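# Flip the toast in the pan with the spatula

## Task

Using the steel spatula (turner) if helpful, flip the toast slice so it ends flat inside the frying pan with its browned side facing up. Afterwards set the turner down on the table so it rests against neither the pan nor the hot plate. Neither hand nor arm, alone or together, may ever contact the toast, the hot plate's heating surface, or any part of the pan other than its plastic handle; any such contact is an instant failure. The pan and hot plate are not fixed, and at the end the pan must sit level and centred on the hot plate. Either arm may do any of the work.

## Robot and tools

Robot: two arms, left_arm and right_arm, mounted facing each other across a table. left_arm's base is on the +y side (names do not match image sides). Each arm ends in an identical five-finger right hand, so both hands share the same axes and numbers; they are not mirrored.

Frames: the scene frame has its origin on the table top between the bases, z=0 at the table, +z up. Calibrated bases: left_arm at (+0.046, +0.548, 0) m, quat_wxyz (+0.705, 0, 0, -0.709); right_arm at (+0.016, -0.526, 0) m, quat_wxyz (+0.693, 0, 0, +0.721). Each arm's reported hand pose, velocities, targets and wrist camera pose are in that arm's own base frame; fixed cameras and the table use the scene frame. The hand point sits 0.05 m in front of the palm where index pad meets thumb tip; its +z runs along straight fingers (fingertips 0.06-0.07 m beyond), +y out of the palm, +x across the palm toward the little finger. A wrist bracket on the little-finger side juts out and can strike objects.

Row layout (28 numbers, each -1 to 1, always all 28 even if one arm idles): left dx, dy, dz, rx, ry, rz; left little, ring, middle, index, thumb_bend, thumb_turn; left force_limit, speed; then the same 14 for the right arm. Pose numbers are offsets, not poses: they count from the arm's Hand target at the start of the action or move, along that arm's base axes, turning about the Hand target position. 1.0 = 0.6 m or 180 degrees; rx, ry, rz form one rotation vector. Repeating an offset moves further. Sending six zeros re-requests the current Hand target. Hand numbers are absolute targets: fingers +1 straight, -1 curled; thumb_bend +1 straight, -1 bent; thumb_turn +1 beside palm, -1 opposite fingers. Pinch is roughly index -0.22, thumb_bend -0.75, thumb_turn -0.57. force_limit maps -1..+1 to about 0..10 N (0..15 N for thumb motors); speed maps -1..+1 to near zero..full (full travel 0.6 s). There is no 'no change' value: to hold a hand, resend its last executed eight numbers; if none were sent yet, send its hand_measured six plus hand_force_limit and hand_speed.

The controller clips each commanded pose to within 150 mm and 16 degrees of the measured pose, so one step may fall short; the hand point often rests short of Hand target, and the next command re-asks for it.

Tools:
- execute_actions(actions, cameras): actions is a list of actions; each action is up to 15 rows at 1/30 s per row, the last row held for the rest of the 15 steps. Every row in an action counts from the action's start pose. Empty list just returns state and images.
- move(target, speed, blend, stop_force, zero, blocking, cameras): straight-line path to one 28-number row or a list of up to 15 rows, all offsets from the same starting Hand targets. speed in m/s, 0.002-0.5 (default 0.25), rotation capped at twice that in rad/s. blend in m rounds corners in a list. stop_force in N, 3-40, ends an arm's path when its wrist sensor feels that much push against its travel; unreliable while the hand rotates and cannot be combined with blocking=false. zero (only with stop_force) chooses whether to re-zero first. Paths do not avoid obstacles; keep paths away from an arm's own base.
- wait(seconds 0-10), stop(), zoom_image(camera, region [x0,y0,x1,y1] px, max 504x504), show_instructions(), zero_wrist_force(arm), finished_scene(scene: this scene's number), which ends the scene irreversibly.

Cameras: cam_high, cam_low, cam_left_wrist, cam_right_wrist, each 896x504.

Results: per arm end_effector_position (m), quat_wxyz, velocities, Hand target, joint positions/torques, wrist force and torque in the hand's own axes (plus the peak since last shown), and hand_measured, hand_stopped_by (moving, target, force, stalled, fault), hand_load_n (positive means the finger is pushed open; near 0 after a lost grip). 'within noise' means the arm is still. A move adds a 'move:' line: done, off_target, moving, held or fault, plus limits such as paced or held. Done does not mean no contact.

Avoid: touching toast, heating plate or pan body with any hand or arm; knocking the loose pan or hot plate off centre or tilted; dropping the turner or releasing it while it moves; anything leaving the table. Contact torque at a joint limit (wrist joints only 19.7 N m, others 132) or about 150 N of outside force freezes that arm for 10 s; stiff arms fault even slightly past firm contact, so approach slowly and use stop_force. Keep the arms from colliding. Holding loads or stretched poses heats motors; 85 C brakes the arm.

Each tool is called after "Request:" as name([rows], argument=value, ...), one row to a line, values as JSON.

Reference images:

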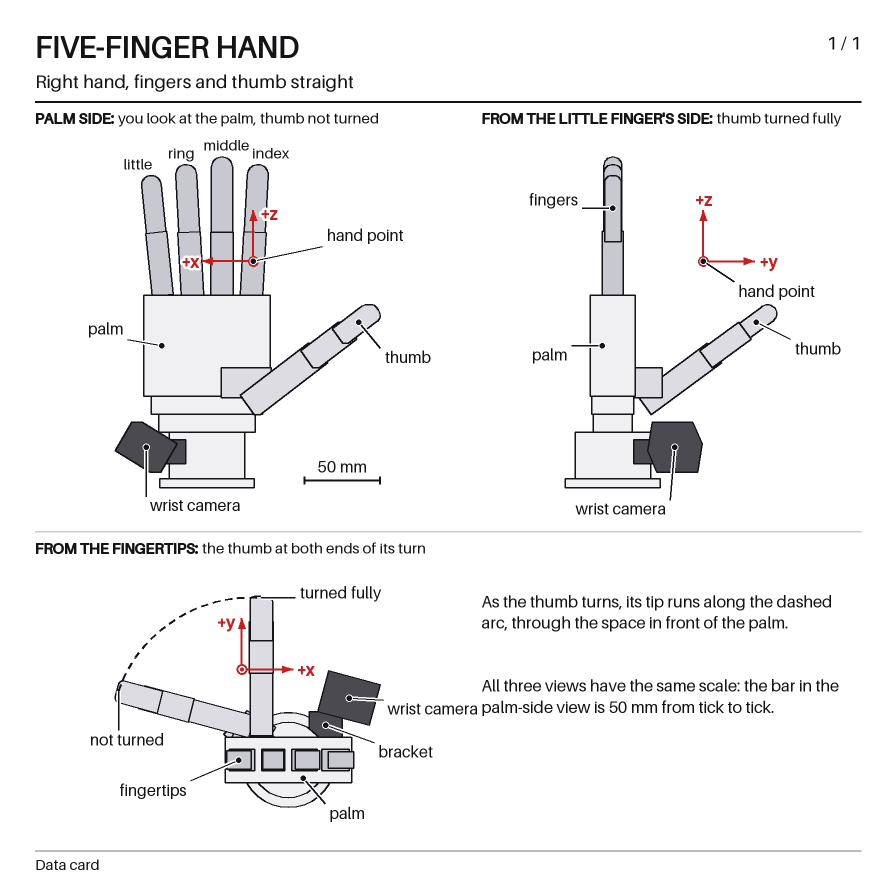

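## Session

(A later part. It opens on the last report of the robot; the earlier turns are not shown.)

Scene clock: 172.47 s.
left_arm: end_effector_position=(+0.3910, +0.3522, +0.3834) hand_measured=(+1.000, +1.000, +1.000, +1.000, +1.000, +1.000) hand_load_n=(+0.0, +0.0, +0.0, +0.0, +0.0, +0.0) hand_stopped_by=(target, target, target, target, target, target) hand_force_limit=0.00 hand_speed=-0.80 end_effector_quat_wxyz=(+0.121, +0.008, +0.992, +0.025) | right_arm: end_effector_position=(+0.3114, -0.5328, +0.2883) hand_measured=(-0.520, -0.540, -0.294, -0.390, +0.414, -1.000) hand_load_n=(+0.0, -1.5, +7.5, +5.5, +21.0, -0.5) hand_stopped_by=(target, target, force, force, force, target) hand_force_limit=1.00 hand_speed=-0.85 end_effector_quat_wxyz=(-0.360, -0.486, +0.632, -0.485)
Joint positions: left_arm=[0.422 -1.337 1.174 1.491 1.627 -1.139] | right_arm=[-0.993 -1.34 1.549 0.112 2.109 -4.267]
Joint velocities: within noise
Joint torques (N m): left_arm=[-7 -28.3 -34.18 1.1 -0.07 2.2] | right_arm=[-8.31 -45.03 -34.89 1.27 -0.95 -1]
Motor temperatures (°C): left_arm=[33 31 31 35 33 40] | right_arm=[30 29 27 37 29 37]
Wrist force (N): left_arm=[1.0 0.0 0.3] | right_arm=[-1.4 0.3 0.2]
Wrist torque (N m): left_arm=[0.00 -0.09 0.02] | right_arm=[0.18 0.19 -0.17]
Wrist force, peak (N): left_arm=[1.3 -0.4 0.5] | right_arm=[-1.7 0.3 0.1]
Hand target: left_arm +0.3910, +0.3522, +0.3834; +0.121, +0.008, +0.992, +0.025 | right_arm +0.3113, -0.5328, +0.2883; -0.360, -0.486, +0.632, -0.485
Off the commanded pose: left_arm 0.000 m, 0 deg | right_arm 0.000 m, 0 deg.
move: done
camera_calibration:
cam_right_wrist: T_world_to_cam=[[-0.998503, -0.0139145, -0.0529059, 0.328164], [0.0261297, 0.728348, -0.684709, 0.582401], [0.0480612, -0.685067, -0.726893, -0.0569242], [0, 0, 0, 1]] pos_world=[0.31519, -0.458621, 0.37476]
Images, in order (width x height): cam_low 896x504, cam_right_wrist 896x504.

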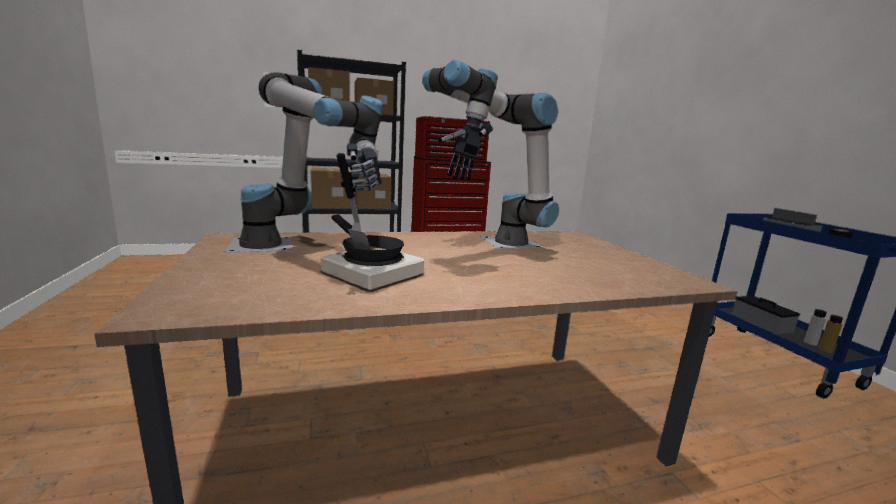

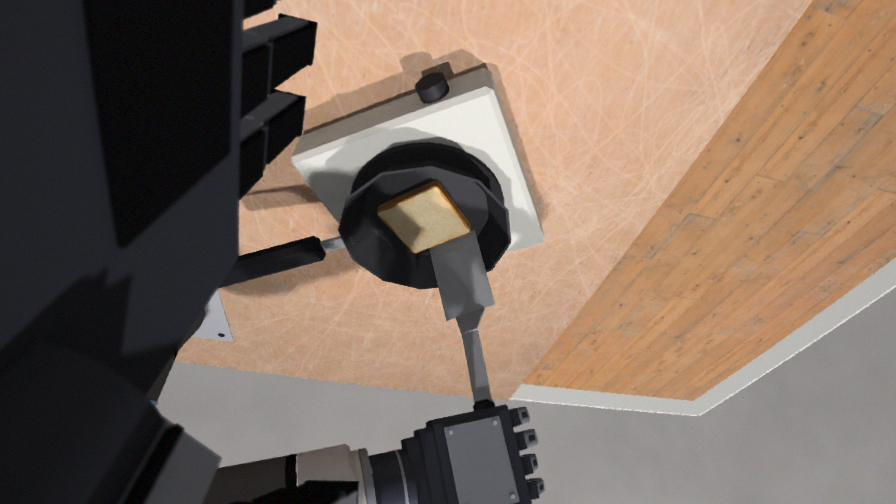

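Request:
move(target=[0,0,0,0,0,0,1,1,1,1,1,1,0,-0.8,0.0638,0.0332,0,0,0,0,-0.52,-0.54,-0.45,-0.48,0.21,-1,1.0,-0.85], speed=0.025, stop_force=4, cameras=["cam_right_wrist"])

Request:
zoom_image(camera="cam_right_wrist", region=[330, 120, 530, 340])

Scene clock: 176.33 s.
left_arm: end_effector_position=(+0.3910, +0.3522, +0.3834) hand_measured=(+1.000, +1.000, +1.000, +1.000, +1.000, +1.000) hand_load_n=(-0.5, +0.0, +0.0, +0.0, +0.0, +0.0) hand_stopped_by=(target, target, target, target, target, target) hand_force_limit=0.00 hand_speed=-0.80 end_effector_quat_wxyz=(+0.121, +0.008, +0.992, +0.025) | right_arm: end_effector_position=(+0.3496, -0.5128, +0.2883) hand_measured=(-0.520, -0.540, -0.294, -0.390, +0.414, -1.000) hand_load_n=(+0.0, -6.0, +13.0, +0.5, +16.5, +6.0) hand_stopped_by=(target, target, force, force, force, target) hand_force_limit=1.00 hand_speed=-0.85 end_effector_quat_wxyz=(-0.360, -0.486, +0.632, -0.485)
Joint positions: left_arm=[0.422 -1.337 1.174 1.491 1.627 -1.139] | right_arm=[-0.9 -1.293 1.49 0.144 2.197 -4.231]
Joint velocities: within noise
Joint torques (N m): left_arm=[-7.2 -28.47 -34.82 1.04 0.22 2.09] | right_arm=[-7.47 -46.26 -20.42 -2.58 -0.91 -1.21]
Motor temperatures (°C): left_arm=[33 31 31 35 33 40] | right_arm=[30 29 27 36 29 37]
Wrist force (N): left_arm=[0.9 -0.4 0.4] | right_arm=[-1.5 0.3 0.9]
Wrist torque (N m): left_arm=[-0.06 -0.08 0.01] | right_arm=[0.12 0.30 -0.27]
Wrist force, peak (N): left_arm=[1.2 -0.4 0.5] | right_arm=[-1.7 0.9 0.8]
Hand target: left_arm +0.3910, +0.3522, +0.3834; +0.121, +0.008, +0.992, +0.025 | right_arm +0.3496, -0.5128, +0.2883; -0.360, -0.486, +0.632, -0.485
Off the commanded pose: left_arm 0.000 m, 0 deg | right_arm 0.000 m, 0 deg.
move: done
camera_calibration:
cam_right_wrist: T_world_to_cam=[[-0.998502, -0.0139143, -0.0529141, 0.366665], [0.0261359, 0.728342, -0.684715, 0.56689], [0.0480669, -0.685072, -0.726888, -0.0451196], [0, 0, 0, 1]] pos_world=[0.353469, -0.438698, 0.374763]
Images, in order (width x height): cam_right_wrist 896x504.

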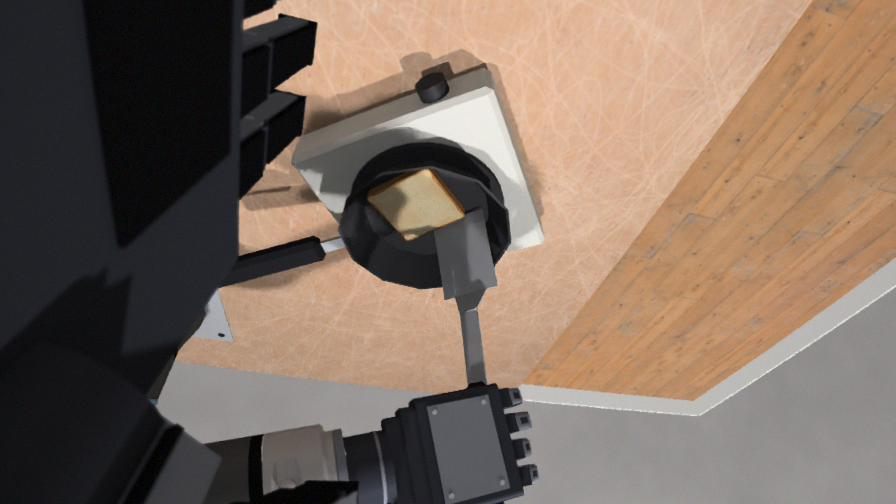

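Scaled by 2.291 from the camera's 896x504 image, which has a finer 1280x720 frame.

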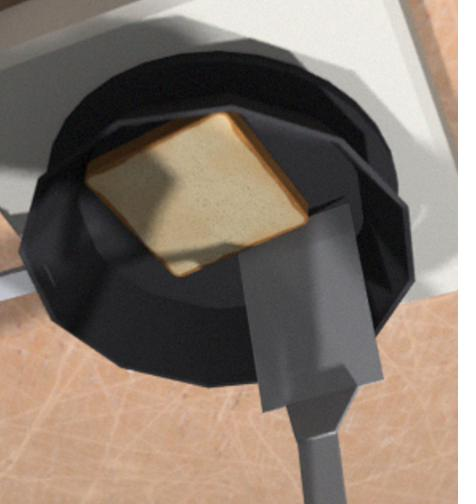

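Request:
move(target=[0,0,0,0,0,0,1,1,1,1,1,1,0,-0.8,-0.01,-0.008,0.13,0,0,0,-0.52,-0.54,-0.45,-0.48,0.21,-1,1.0,-0.85], speed=0.1, cameras=["cam_left_wrist","cam_right_wrist","cam_low"])

Request:
zoom_image(camera="cam_right_wrist", region=[340, 120, 560, 504])

Request:
zoom_image(camera="cam_left_wrist", region=[250, 0, 750, 380])

Scene clock: 187.43 s.
left_arm: end_effector_position=(+0.3910, +0.3522, +0.3834) hand_measured=(+1.000, +1.000, +1.000, +1.000, +1.000, +1.000) hand_load_n=(+0.0, +0.0, +0.0, +0.0, +0.0, +0.0) hand_stopped_by=(target, target, target, target, target, target) hand_force_limit=0.00 hand_speed=-0.80 end_effector_quat_wxyz=(+0.121, +0.008, +0.992, +0.025) | right_arm: end_effector_position=(+0.3436, -0.5177, +0.3663) hand_measured=(-0.520, -0.540, -0.294, -0.390, +0.414, -1.000) hand_load_n=(+0.0, -2.5, +13.0, -1.5, +16.5, +5.5) hand_stopped_by=(target, target, force, force, force, target) hand_force_limit=1.00 hand_speed=-0.85 end_effector_quat_wxyz=(-0.360, -0.486, +0.632, -0.485)
Joint positions: left_arm=[0.422 -1.337 1.174 1.491 1.627 -1.139] | right_arm=[-0.916 -1.317 1.321 0.333 2.182 -4.237]
Joint velocities: within noise
Joint torques (N m): left_arm=[-5.57 -27.77 -33.85 1.08 0.09 2.31] | right_arm=[5.78 -32.1 -27.46 -1.85 1.88 1.62]
Motor temperatures (°C): left_arm=[33 31 31 35 33 40] | right_arm=[30 29 27 36 29 37]
Wrist force (N): left_arm=[1.0 -0.4 0.3] | right_arm=[-1.6 -0.3 0.6]
Wrist torque (N m): left_arm=[-0.06 -0.09 0.02] | right_arm=[0.05 0.22 -0.23]
Wrist force, peak (N): left_arm=[1.3 -0.3 0.4] | right_arm=[-3.0 0.5 1.4]
Hand target: left_arm +0.3910, +0.3522, +0.3834; +0.121, +0.008, +0.992, +0.025 | right_arm +0.3436, -0.5176, +0.3663; -0.360, -0.486, +0.632, -0.485
Off the commanded pose: left_arm 0.000 m, 0 deg | right_arm 0.000 m, 0 deg.
move: done
camera_calibration:
cam_left_wrist: T_world_to_cam=[[-0.226254, 0.974044, 0.00695516, -0.255037], [0.667136, 0.149754, 0.729728, -0.59796], [0.709745, 0.169744, -0.683702, 0.0364767], [0, 0, 0, 1]] pos_world=[0.315329, 0.331772, 0.463061]
cam_right_wrist: T_world_to_cam=[[-0.998501, -0.0138659, -0.0529549, 0.364726], [0.026201, 0.728314, -0.684742, 0.623947], [0.0480624, -0.685103, -0.726859, 0.00852672], [0, 0, 0, 1]] pos_world=[0.347421, -0.443531, 0.452755]
Images, in order (width x height): cam_low 896x504, cam_left_wrist 896x504, cam_right_wrist 896x504.

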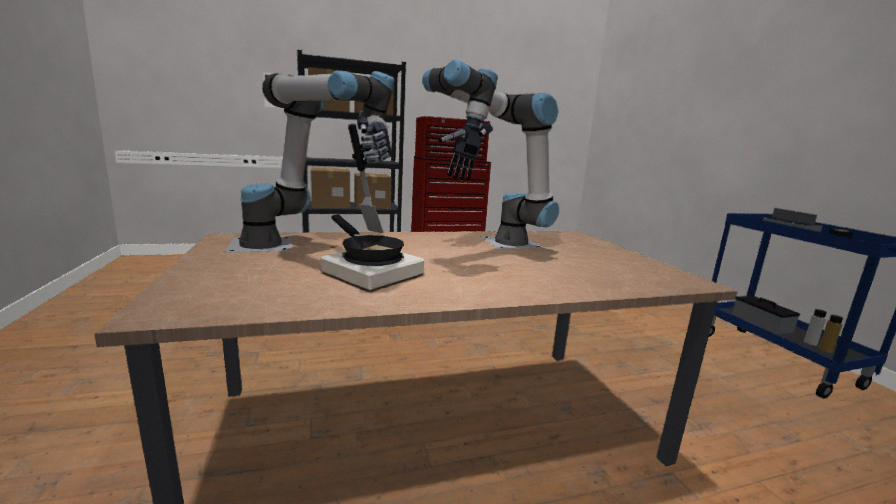

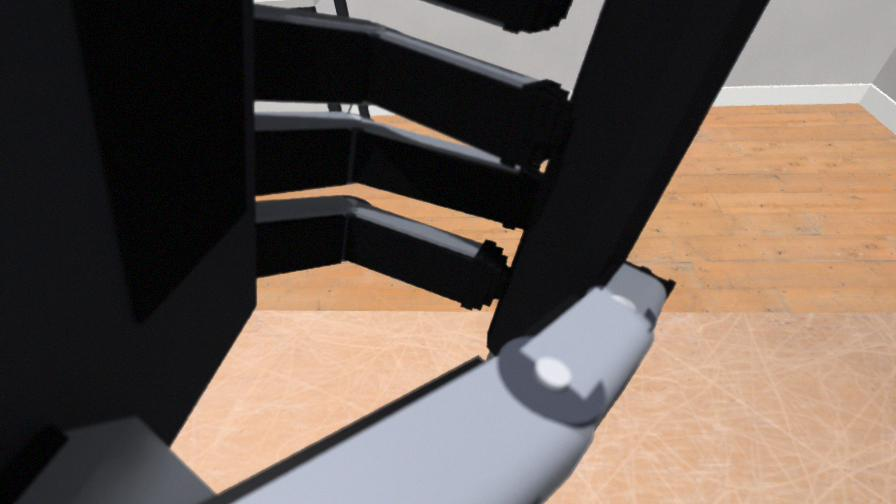

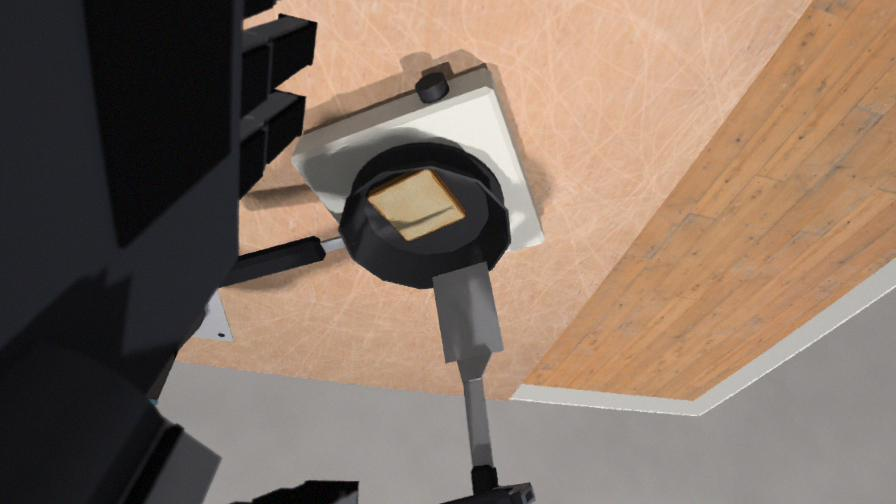

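Scaled by 1.312 from the camera's 896x504 image, which has a finer 1280x720 frame.

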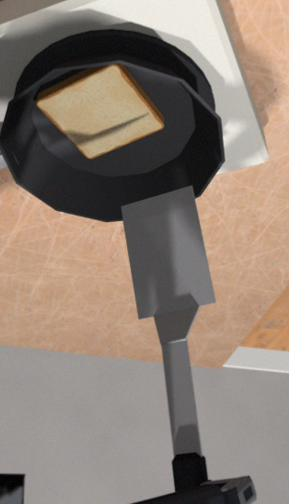

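Scaled by 1.008 from the camera's 896x504 image, which has a finer 1280x720 frame.

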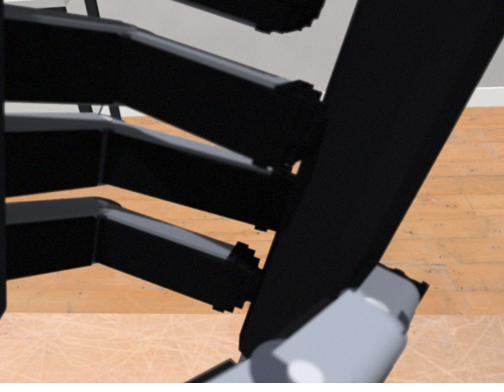

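Request:
execute_actions([
  [[0,0,0,0,0,0,1,1,1,1,1,1,0,-0.8,0,0,0,0,0,0,-0.52,-0.2,-0.45,-0.48,0.21,-1,1.0,-0.6]],
], cameras=[])

Request:
wait(seconds=2, cameras=["cam_left_wrist","cam_right_wrist"])

Request:
zoom_image(camera="cam_right_wrist", region=[340, 120, 560, 504])

Scene clock: 190.53 s.
left_arm: end_effector_position=(+0.3910, +0.3522, +0.3834) hand_measured=(+1.000, +1.000, +1.000, +1.000, +1.000, +1.000) hand_load_n=(+0.0, +0.0, +0.0, +0.0, +0.0, +0.0) hand_stopped_by=(target, target, target, target, target, target) hand_force_limit=0.00 hand_speed=-0.80 end_effector_quat_wxyz=(+0.121, +0.008, +0.992, +0.025) | right_arm: end_effector_position=(+0.3436, -0.5176, +0.3663) hand_measured=(-0.520, -0.200, -0.294, -0.390, +0.414, -1.000) hand_load_n=(+0.0, +0.0, +11.5, +0.0, +16.5, +5.5) hand_stopped_by=(target, target, force, force, force, target) hand_force_limit=1.00 hand_speed=-0.60 end_effector_quat_wxyz=(-0.360, -0.486, +0.632, -0.485)
Joint positions: left_arm=[0.422 -1.337 1.174 1.491 1.627 -1.139] | right_arm=[-0.916 -1.317 1.321 0.333 2.182 -4.237]
Joint velocities: within noise
Joint torques (N m): left_arm=[-4.95 -28.47 -33.66 1.22 0.37 2.13] | right_arm=[6.9 -32.07 -34.95 1.27 1.57 1.29]
Motor temperatures (°C): left_arm=[33 31 31 35 33 40] | right_arm=[30 29 27 36 29 37]
Wrist force (N): left_arm=[0.9 -0.5 0.2] | right_arm=[-1.5 -0.4 0.7]
Wrist torque (N m): left_arm=[-0.07 -0.08 0.01] | right_arm=[0.06 0.19 -0.18]
Wrist force, peak (N): left_arm=[1.4 -0.1 0.2] | right_arm=[-1.8 -0.3 0.8]
Hand target: left_arm +0.3910, +0.3522, +0.3834; +0.121, +0.008, +0.992, +0.025 | right_arm +0.3436, -0.5176, +0.3663; -0.360, -0.486, +0.632, -0.485
Off the commanded pose: left_arm 0.000 m, 0 deg | right_arm 0.000 m, 0 deg.
Step readings (end_effector_position of left_arm | right_arm):
0: (+0.3910, +0.3522, +0.3834) | (+0.3436, -0.5176, +0.3663)
1: (+0.3910, +0.3522, +0.3834) | (+0.3436, -0.5176, +0.3663)
2: (+0.3910, +0.3522, +0.3834) | (+0.3436, -0.5176, +0.3663)
4: (+0.3910, +0.3522, +0.3834) | (+0.3436, -0.5176, +0.3663)
8: (+0.3910, +0.3522, +0.3834) | (+0.3436, -0.5176, +0.3663)
15: (+0.3910, +0.3522, +0.3834) | (+0.3436, -0.5176, +0.3663)
No camera images: "cameras" was empty.

Scene clock: 192.53 s.
left_arm: end_effector_position=(+0.3910, +0.3522, +0.3834) hand_measured=(+1.000, +1.000, +1.000, +1.000, +1.000, +1.000) hand_load_n=(+0.0, +0.0, +0.0, +0.0, +0.0, +0.0) hand_stopped_by=(target, target, target, target, target, target) hand_force_limit=0.00 hand_speed=-0.80 end_effector_quat_wxyz=(+0.121, +0.008, +0.992, +0.025) | right_arm: end_effector_position=(+0.3436, -0.5176, +0.3663) hand_measured=(-0.520, -0.200, -0.294, -0.390, +0.414, -1.000) hand_load_n=(+0.0, -0.5, +11.5, +0.0, +16.5, +4.0) hand_stopped_by=(target, target, force, force, force, target) hand_force_limit=1.00 hand_speed=-0.60 end_effector_quat_wxyz=(-0.360, -0.486, +0.632, -0.485)
Joint positions: left_arm=[0.422 -1.337 1.174 1.491 1.627 -1.139] | right_arm=[-0.916 -1.317 1.321 0.333 2.182 -4.237]
Joint velocities: within noise
Joint torques (N m): left_arm=[-4.31 -28.06 -34.42 1.07 0.47 2.26] | right_arm=[4.16 -33.69 -31.93 0.66 1.56 1]
Motor temperatures (°C): left_arm=[33 31 31 35 33 40] | right_arm=[30 29 27 36 29 37]
Wrist force (N): left_arm=[0.9 -0.3 0.2] | right_arm=[-1.6 -0.2 0.8]
Wrist torque (N m): left_arm=[-0.03 -0.07 0.02] | right_arm=[0.06 0.20 -0.20]
Wrist force, peak (N): left_arm=[1.4 -0.2 0.0] | right_arm=[-1.9 -0.3 0.7]
Hand target: left_arm +0.3910, +0.3522, +0.3834; +0.121, +0.008, +0.992, +0.025 | right_arm +0.3436, -0.5176, +0.3663; -0.360, -0.486, +0.632, -0.485
Off the commanded pose: left_arm 0.000 m, 0 deg | right_arm 0.000 m, 0 deg.
wait: 2.00 s; at rest by 0.17 s
camera_calibration:
cam_left_wrist: T_world_to_cam=[[-0.226254, 0.974043, 0.00695492, -0.255037], [0.667136, 0.149754, 0.729728, -0.59796], [0.709745, 0.169744, -0.683702, 0.0364766], [0, 0, 0, 1]] pos_world=[0.315329, 0.331772, 0.463061]
cam_right_wrist: T_world_to_cam=[[-0.998502, -0.0139175, -0.0529157, 0.364737], [0.0261347, 0.728342, -0.684716, 0.623952], [0.0480702, -0.685073, -0.726887, 0.00857882], [0, 0, 0, 1]] pos_world=[0.347471, -0.443497, 0.452766]
Images, in order (width x height): cam_left_wrist 896x504, cam_right_wrist 896x504.

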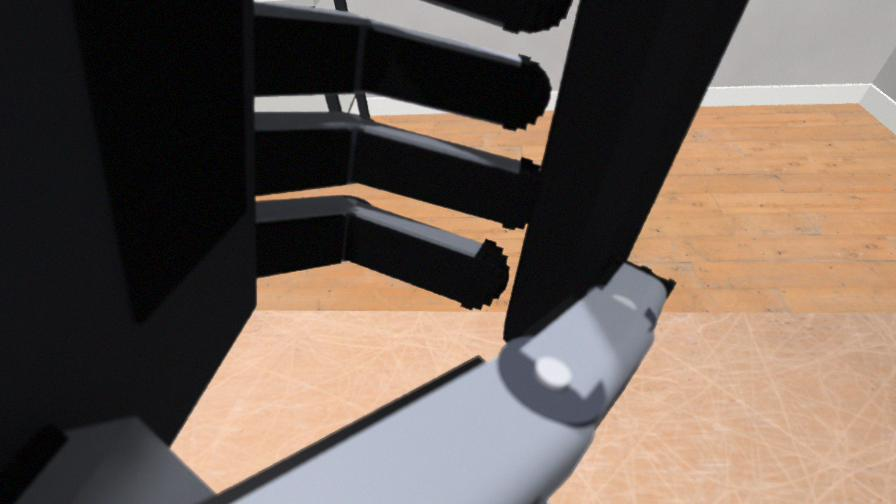

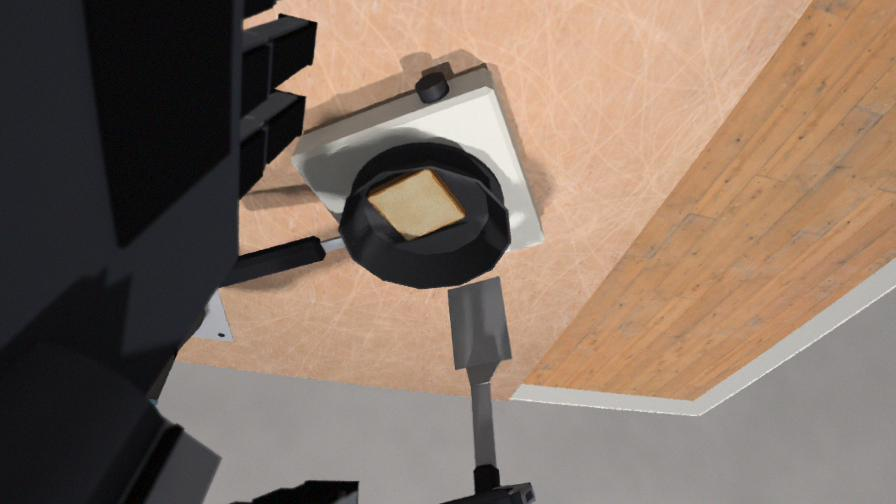

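Scaled by 1.312 from the camera's 896x504 image, which has a finer 1280x720 frame.

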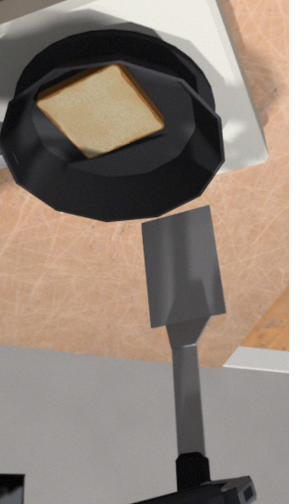

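Request:
execute_actions([
  [[0,0,0,0,0,0,1,1,1,1,1,1,0,-0.8,0,0,0,0,0,0,-0.52,-0.38,-0.45,-0.48,0.21,-1,0.5,-0.85]],
], cameras=[])

Request:
wait(seconds=2, cameras=["cam_left_wrist","cam_right_wrist"])

Request:
zoom_image(camera="cam_right_wrist", region=[340, 120, 560, 504])

Scene clock: 196.43 s.
left_arm: end_effector_position=(+0.3910, +0.3522, +0.3834) hand_measured=(+1.000, +1.000, +1.000, +1.000, +1.000, +1.000) hand_load_n=(+0.0, +0.0, +0.0, +0.0, +0.0, +0.0) hand_stopped_by=(target, target, target, target, target, target) hand_force_limit=0.00 hand_speed=-0.80 end_effector_quat_wxyz=(+0.121, +0.008, +0.992, +0.025) | right_arm: end_effector_position=(+0.3436, -0.5176, +0.3663) hand_measured=(-0.520, -0.380, -0.294, -0.390, +0.414, -1.000) hand_load_n=(+0.0, +0.5, +11.0, +0.0, +17.0, +4.5) hand_stopped_by=(target, target, force, force, force, target) hand_force_limit=0.50 hand_speed=-0.85 end_effector_quat_wxyz=(-0.360, -0.486, +0.632, -0.485)
Joint positions: left_arm=[0.422 -1.337 1.174 1.491 1.627 -1.139] | right_arm=[-0.916 -1.317 1.321 0.333 2.182 -4.237]
Joint velocities: within noise
Joint torques (N m): left_arm=[-4.85 -28.33 -33.52 1 0.57 1.88] | right_arm=[-0.57 -34.34 -27.07 -0.54 1.36 0.6]
Motor temperatures (°C): left_arm=[33 31 31 35 33 40] | right_arm=[30 29 27 36 29 37]
Wrist force (N): left_arm=[1.0 -0.3 0.0] | right_arm=[-1.7 -0.2 0.8]
Wrist torque (N m): left_arm=[-0.01 -0.08 0.02] | right_arm=[0.05 0.20 -0.20]
Wrist force, peak (N): left_arm=[1.2 -0.5 0.3] | right_arm=[-1.9 -0.3 0.7]
Hand target: left_arm +0.3910, +0.3522, +0.3834; +0.121, +0.008, +0.992, +0.025 | right_arm +0.3436, -0.5176, +0.3663; -0.360, -0.486, +0.632, -0.485
Off the commanded pose: left_arm 0.000 m, 0 deg | right_arm 0.000 m, 0 deg.
Step readings (end_effector_position of left_arm | right_arm):
0: (+0.3910, +0.3522, +0.3834) | (+0.3436, -0.5176, +0.3663)
1: (+0.3910, +0.3522, +0.3834) | (+0.3436, -0.5176, +0.3663)
2: (+0.3910, +0.3522, +0.3834) | (+0.3436, -0.5176, +0.3663)
4: (+0.3910, +0.3522, +0.3834) | (+0.3436, -0.5176, +0.3663)
8: (+0.3910, +0.3522, +0.3834) | (+0.3436, -0.5176, +0.3663)
15: (+0.3910, +0.3522, +0.3834) | (+0.3436, -0.5176, +0.3663)
No camera images: "cameras" was empty.

Scene clock: 198.43 s.
left_arm: end_effector_position=(+0.3910, +0.3522, +0.3834) hand_measured=(+1.000, +1.000, +1.000, +1.000, +1.000, +1.000) hand_load_n=(+0.0, +0.0, +0.0, +0.0, +0.0, +0.0) hand_stopped_by=(target, target, target, target, target, target) hand_force_limit=0.00 hand_speed=-0.80 end_effector_quat_wxyz=(+0.121, +0.008, +0.992, +0.025) | right_arm: end_effector_position=(+0.3436, -0.5176, +0.3663) hand_measured=(-0.520, -0.380, -0.294, -0.390, +0.414, -1.000) hand_load_n=(+0.0, +0.5, +11.0, +0.0, +16.5, +5.0) hand_stopped_by=(target, target, force, force, force, target) hand_force_limit=0.50 hand_speed=-0.85 end_effector_quat_wxyz=(-0.360, -0.486, +0.632, -0.485)
Joint positions: left_arm=[0.422 -1.337 1.174 1.491 1.627 -1.139] | right_arm=[-0.916 -1.317 1.321 0.333 2.182 -4.237]
Joint velocities: within noise
Joint torques (N m): left_arm=[-4.32 -28.31 -33.08 1.28 0.57 2.24] | right_arm=[-0.75 -35.34 -24.64 -1.42 1.41 0.31]
Motor temperatures (°C): left_arm=[33 31 31 35 33 40] | right_arm=[30 29 27 36 29 37]
Wrist force (N): left_arm=[0.9 -0.2 0.4] | right_arm=[-1.6 -0.4 0.7]
Wrist torque (N m): left_arm=[-0.03 -0.08 0.02] | right_arm=[0.04 0.19 -0.20]
Wrist force, peak (N): left_arm=[1.2 -0.6 0.0] | right_arm=[-1.8 -0.3 0.9]
Hand target: left_arm +0.3910, +0.3522, +0.3834; +0.121, +0.008, +0.992, +0.025 | right_arm +0.3436, -0.5176, +0.3663; -0.360, -0.486, +0.632, -0.485
Off the commanded pose: left_arm 0.000 m, 0 deg | right_arm 0.000 m, 0 deg.
wait: 2.00 s; at rest by 0.17 s
camera_calibration:
cam_left_wrist: T_world_to_cam=[[-0.226254, 0.974044, 0.00695494, -0.255037], [0.667136, 0.149754, 0.729728, -0.59796], [0.709745, 0.169744, -0.683702, 0.0364765], [0, 0, 0, 1]] pos_world=[0.315329, 0.331772, 0.463061]
cam_right_wrist: T_world_to_cam=[[-0.998502, -0.013912, -0.0529137, 0.364735], [0.0261372, 0.728343, -0.684714, 0.623951], [0.0480651, -0.685071, -0.726889, 0.00858018], [0, 0, 0, 1]] pos_world=[0.347468, -0.443498, 0.452764]
Images, in order (width x height): cam_left_wrist 896x504, cam_right_wrist 896x504.

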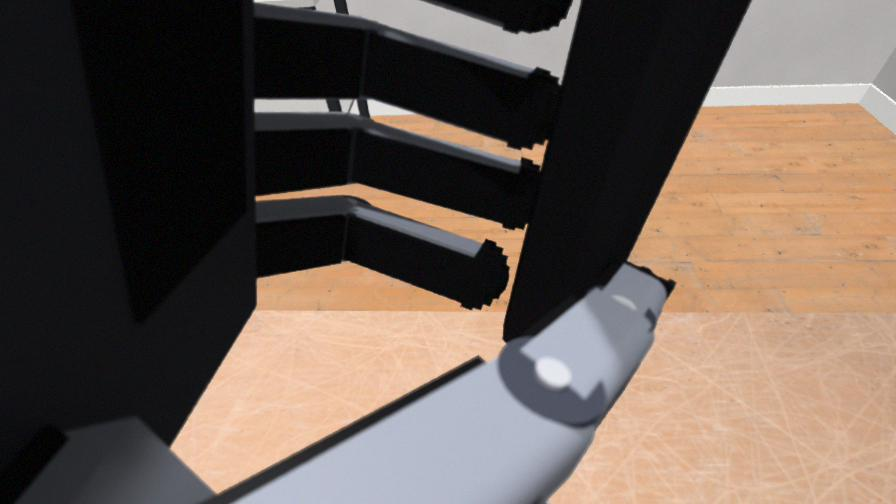

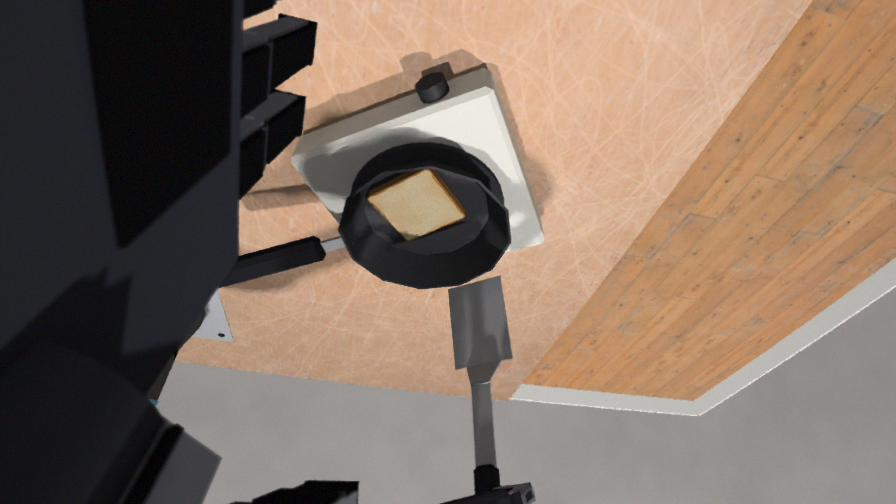

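Scaled by 1.312 from the camera's 896x504 image, which has a finer 1280x720 frame.

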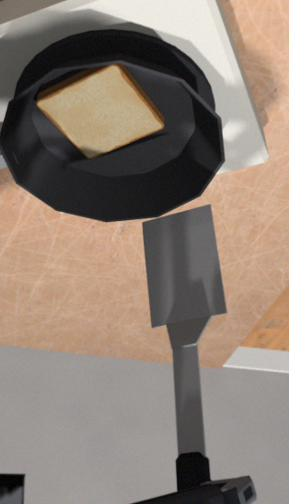

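Request:
execute_actions([
  [[0,0,0,0,0,0,1,1,1,1,1,1,0,-0.8,0,0,0,0,0,0,-0.52,-0.44,-0.45,-0.48,0.21,-1,0.5,-0.85]],
], cameras=[])

Request:
wait(seconds=1, cameras=["cam_left_wrist","cam_right_wrist"])

Request:
zoom_image(camera="cam_right_wrist", region=[340, 120, 560, 504])

Scene clock: 200.10 s.
left_arm: end_effector_position=(+0.3910, +0.3522, +0.3834) hand_measured=(+1.000, +1.000, +1.000, +1.000, +1.000, +1.000) hand_load_n=(+0.0, +0.0, +0.0, +0.0, +0.0, +0.0) hand_stopped_by=(target, target, target, target, target, target) hand_force_limit=0.00 hand_speed=-0.80 end_effector_quat_wxyz=(+0.121, +0.008, +0.992, +0.025) | right_arm: end_effector_position=(+0.3436, -0.5176, +0.3663) hand_measured=(-0.520, -0.438, -0.294, -0.390, +0.414, -1.000) hand_load_n=(+0.0, +7.5, +3.5, +0.0, +20.0, +11.0) hand_stopped_by=(target, force, force, force, force, target) hand_force_limit=0.50 hand_speed=-0.85 end_effector_quat_wxyz=(-0.360, -0.486, +0.632, -0.485)
Joint positions: left_arm=[0.422 -1.337 1.174 1.491 1.627 -1.139] | right_arm=[-0.916 -1.317 1.321 0.333 2.182 -4.237]
Joint velocities: within noise
Joint torques (N m): left_arm=[-3.69 -29.08 -33.27 1.26 0.75 2.22] | right_arm=[-0.77 -35.09 -23.56 -1.72 1.21 0.21]
Motor temperatures (°C): left_arm=[33 31 31 35 33 40] | right_arm=[30 29 27 36 29 37]
Wrist force (N): left_arm=[0.7 -0.5 0.3] | right_arm=[-1.7 -0.3 0.9]
Wrist torque (N m): left_arm=[-0.06 -0.05 0.00] | right_arm=[0.03 0.17 -0.20]
Wrist force, peak (N): left_arm=[1.0 -0.8 0.1] | right_arm=[-1.8 -0.2 0.9]
Hand target: left_arm +0.3910, +0.3522, +0.3834; +0.121, +0.008, +0.992, +0.025 | right_arm +0.3436, -0.5176, +0.3663; -0.360, -0.486, +0.632, -0.485
Off the commanded pose: left_arm 0.000 m, 0 deg | right_arm 0.000 m, 0 deg.
Step readings (end_effector_position of left_arm | right_arm):
0: (+0.3910, +0.3522, +0.3834) | (+0.3436, -0.5176, +0.3663)
1: (+0.3910, +0.3522, +0.3834) | (+0.3436, -0.5176, +0.3663)
2: (+0.3910, +0.3522, +0.3834) | (+0.3436, -0.5176, +0.3663)
4: (+0.3910, +0.3522, +0.3834) | (+0.3436, -0.5176, +0.3663)
8: (+0.3910, +0.3522, +0.3834) | (+0.3436, -0.5176, +0.3663)
15: (+0.3910, +0.3522, +0.3834) | (+0.3436, -0.5176, +0.3663)
No camera images: "cameras" was empty.

Scene clock: 201.10 s.
left_arm: end_effector_position=(+0.3910, +0.3522, +0.3834) hand_measured=(+1.000, +1.000, +1.000, +1.000, +1.000, +1.000) hand_load_n=(+0.0, +0.0, +0.0, +0.0, +0.0, +0.0) hand_stopped_by=(target, target, target, target, target, target) hand_force_limit=0.00 hand_speed=-0.80 end_effector_quat_wxyz=(+0.121, +0.008, +0.992, +0.025) | right_arm: end_effector_position=(+0.3436, -0.5176, +0.3663) hand_measured=(-0.520, -0.438, -0.294, -0.390, +0.414, -1.000) hand_load_n=(+0.0, +7.0, +3.5, +0.0, +20.0, +11.5) hand_stopped_by=(target, force, force, force, force, target) hand_force_limit=0.50 hand_speed=-0.85 end_effector_quat_wxyz=(-0.360, -0.486, +0.632, -0.485)
Joint positions: left_arm=[0.422 -1.337 1.174 1.491 1.627 -1.139] | right_arm=[-0.916 -1.317 1.321 0.333 2.182 -4.237]
Joint velocities: within noise
Joint torques (N m): left_arm=[-4.86 -28.52 -32.98 0.86 0.7 2.2] | right_arm=[-0.56 -35.96 -23.81 -2.03 1.23 0.03]
Motor temperatures (°C): left_arm=[33 31 31 35 33 40] | right_arm=[30 29 27 36 29 37]
Wrist force (N): left_arm=[1.1 -0.1 0.2] | right_arm=[-1.9 -0.2 0.7]
Wrist torque (N m): left_arm=[0.00 -0.10 0.03] | right_arm=[0.06 0.21 -0.21]
Wrist force, peak (N): left_arm=[1.0 -0.6 0.6] | right_arm=[-1.9 -0.2 0.7]
Hand target: left_arm +0.3910, +0.3522, +0.3834; +0.121, +0.008, +0.992, +0.025 | right_arm +0.3436, -0.5176, +0.3663; -0.360, -0.486, +0.632, -0.485
Off the commanded pose: left_arm 0.000 m, 0 deg | right_arm 0.000 m, 0 deg.
wait: 1.00 s; at rest by 0.17 s
camera_calibration:
cam_left_wrist: T_world_to_cam=[[-0.226254, 0.974044, 0.00695493, -0.255037], [0.667136, 0.149754, 0.729728, -0.59796], [0.709745, 0.169744, -0.683702, 0.0364766], [0, 0, 0, 1]] pos_world=[0.315329, 0.331772, 0.463061]
cam_right_wrist: T_world_to_cam=[[-0.998502, -0.0139119, -0.0529133, 0.364735], [0.0261369, 0.728344, -0.684713, 0.623951], [0.0480647, -0.685071, -0.726889, 0.00858052], [0, 0, 0, 1]] pos_world=[0.347468, -0.443498, 0.452764]
Images, in order (width x height): cam_left_wrist 896x504, cam_right_wrist 896x504.

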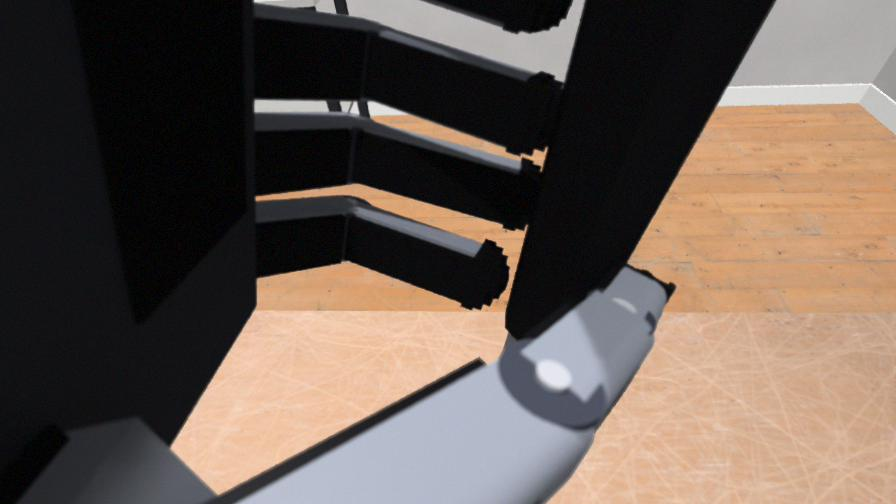

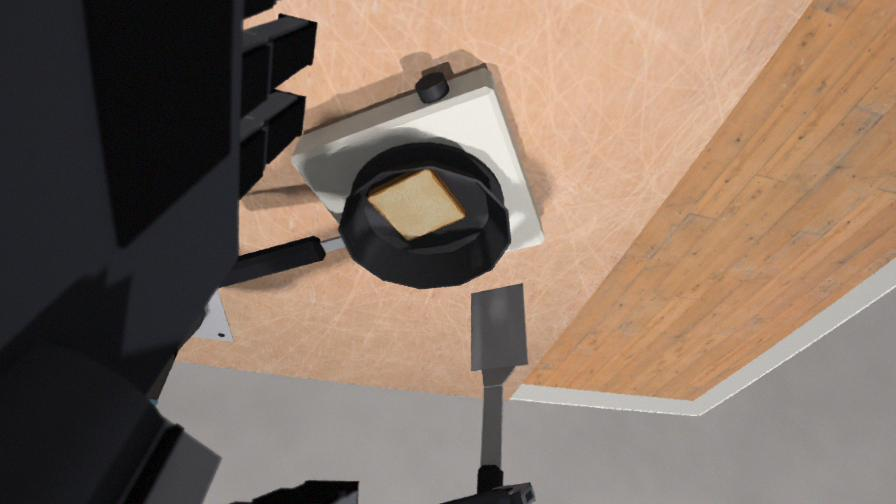

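Scaled by 1.312 from the camera's 896x504 image, which has a finer 1280x720 frame.

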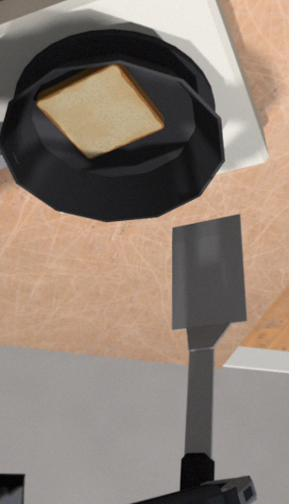

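Request:
execute_actions([
  [[0,0,0,0,0,0,1,1,1,1,1,1,0,-0.8,0,0,0,0,0,0,-0.52,-0.44,-0.45,-0.52,0.21,-1,0.8,-0.85]],
], cameras=[])

Request:
wait(seconds=1, cameras=["cam_left_wrist","cam_right_wrist"])

Request:
zoom_image(camera="cam_right_wrist", region=[340, 120, 560, 504])

Scene clock: 203.40 s.
left_arm: end_effector_position=(+0.3910, +0.3522, +0.3834) hand_measured=(+1.000, +1.000, +1.000, +1.000, +1.000, +1.000) hand_load_n=(+0.0, +0.0, +0.0, +0.0, +0.0, +0.0) hand_stopped_by=(target, target, target, target, target, target) hand_force_limit=0.00 hand_speed=-0.80 end_effector_quat_wxyz=(+0.121, +0.008, +0.992, +0.025) | right_arm: end_effector_position=(+0.3436, -0.5176, +0.3663) hand_measured=(-0.520, -0.438, -0.294, -0.520, +0.414, -1.000) hand_load_n=(+0.0, +7.0, +3.5, +0.0, +20.0, +11.0) hand_stopped_by=(target, force, force, target, force, target) hand_force_limit=0.80 hand_speed=-0.85 end_effector_quat_wxyz=(-0.360, -0.486, +0.632, -0.485)
Joint positions: left_arm=[0.422 -1.337 1.174 1.491 1.627 -1.139] | right_arm=[-0.916 -1.317 1.321 0.333 2.182 -4.237]
Joint velocities: within noise
Joint torques (N m): left_arm=[-3.28 -29.06 -33.53 1.15 0.88 2.21] | right_arm=[-0.26 -36.8 -24.63 -2.46 1.24 -0.18]
Motor temperatures (°C): left_arm=[33 31 31 35 33 40] | right_arm=[30 29 27 36 29 37]
Wrist force (N): left_arm=[1.0 -0.5 0.3] | right_arm=[-1.6 -0.2 0.8]
Wrist torque (N m): left_arm=[-0.07 -0.10 0.02] | right_arm=[0.05 0.18 -0.20]
Wrist force, peak (N): left_arm=[1.3 -0.6 0.4] | right_arm=[-1.8 -0.1 0.7]
Hand target: left_arm +0.3910, +0.3522, +0.3834; +0.121, +0.008, +0.992, +0.025 | right_arm +0.3436, -0.5176, +0.3663; -0.360, -0.486, +0.632, -0.485
Off the commanded pose: left_arm 0.000 m, 0 deg | right_arm 0.000 m, 0 deg.
Step readings (end_effector_position of left_arm | right_arm):
0: (+0.3910, +0.3522, +0.3834) | (+0.3436, -0.5176, +0.3663)
1: (+0.3910, +0.3522, +0.3834) | (+0.3436, -0.5176, +0.3663)
2: (+0.3910, +0.3522, +0.3834) | (+0.3436, -0.5176, +0.3663)
4: (+0.3910, +0.3522, +0.3834) | (+0.3436, -0.5176, +0.3663)
8: (+0.3910, +0.3522, +0.3834) | (+0.3436, -0.5176, +0.3663)
15: (+0.3910, +0.3522, +0.3834) | (+0.3436, -0.5176, +0.3663)
No camera images: "cameras" was empty.

Scene clock: 204.40 s.
left_arm: end_effector_position=(+0.3910, +0.3522, +0.3834) hand_measured=(+1.000, +1.000, +1.000, +1.000, +1.000, +1.000) hand_load_n=(+0.0, +0.0, +0.5, +0.0, +0.0, +0.0) hand_stopped_by=(target, target, target, target, target, target) hand_force_limit=0.00 hand_speed=-0.80 end_effector_quat_wxyz=(+0.121, +0.008, +0.992, +0.025) | right_arm: end_effector_position=(+0.3436, -0.5176, +0.3663) hand_measured=(-0.520, -0.438, -0.294, -0.520, +0.414, -1.000) hand_load_n=(+0.0, +7.0, +3.5, +0.0, +19.5, +11.0) hand_stopped_by=(target, force, force, target, force, target) hand_force_limit=0.80 hand_speed=-0.85 end_effector_quat_wxyz=(-0.360, -0.486, +0.632, -0.485)
Joint positions: left_arm=[0.422 -1.337 1.174 1.491 1.627 -1.139] | right_arm=[-0.916 -1.317 1.321 0.333 2.182 -4.237]
Joint velocities: within noise
Joint torques (N m): left_arm=[-4.08 -28.22 -33.37 1.15 0.89 2.2] | right_arm=[-0.77 -37.22 -23.99 -2.5 1.36 -0.17]
Motor temperatures (°C): left_arm=[33 31 31 35 33 40] | right_arm=[30 29 27 36 29 37]
Wrist force (N): left_arm=[0.8 -0.1 0.3] | right_arm=[-1.7 -0.2 0.6]
Wrist torque (N m): left_arm=[-0.01 -0.06 0.02] | right_arm=[0.07 0.19 -0.19]
Wrist force, peak (N): left_arm=[1.3 -0.4 0.3] | right_arm=[-1.8 -0.2 0.9]
Hand target: left_arm +0.3910, +0.3522, +0.3834; +0.121, +0.008, +0.992, +0.025 | right_arm +0.3436, -0.5176, +0.3663; -0.360, -0.486, +0.632, -0.485
Off the commanded pose: left_arm 0.000 m, 0 deg | right_arm 0.000 m, 0 deg.
wait: 1.00 s; at rest by 0.17 s
camera_calibration:
cam_left_wrist: T_world_to_cam=[[-0.226254, 0.974044, 0.00695494, -0.255037], [0.667136, 0.149754, 0.729728, -0.59796], [0.709745, 0.169744, -0.683702, 0.0364766], [0, 0, 0, 1]] pos_world=[0.315329, 0.331772, 0.463061]
cam_right_wrist: T_world_to_cam=[[-0.998502, -0.0139122, -0.0529156, 0.364736], [0.0261385, 0.728342, -0.684715, 0.623951], [0.0480665, -0.685073, -0.726887, 0.00857779], [0, 0, 0, 1]] pos_world=[0.347469, -0.443499, 0.452764]
Images, in order (width x height): cam_left_wrist 896x504, cam_right_wrist 896x504.

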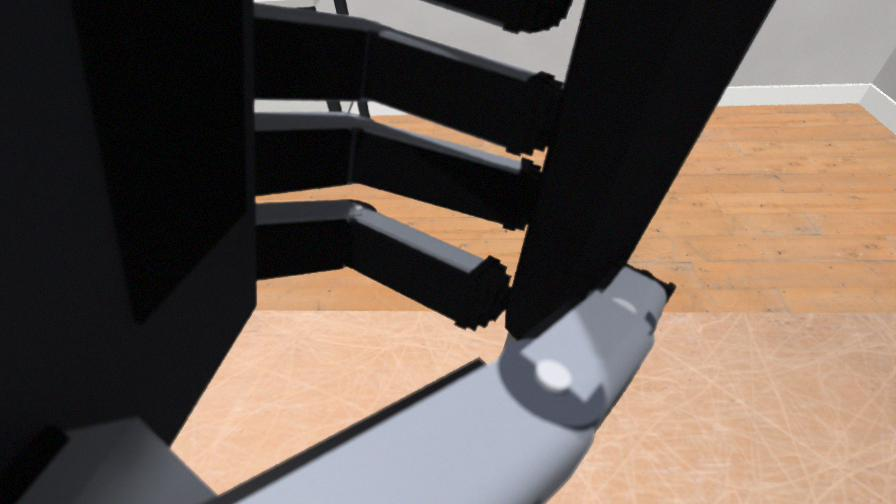

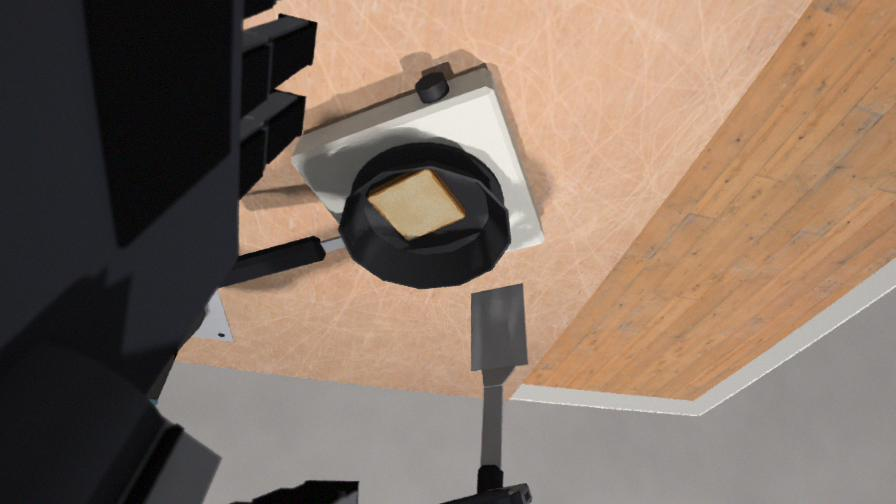

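Scaled by 1.312 from the camera's 896x504 image, which has a finer 1280x720 frame.

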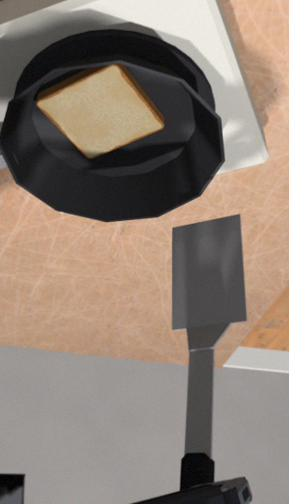

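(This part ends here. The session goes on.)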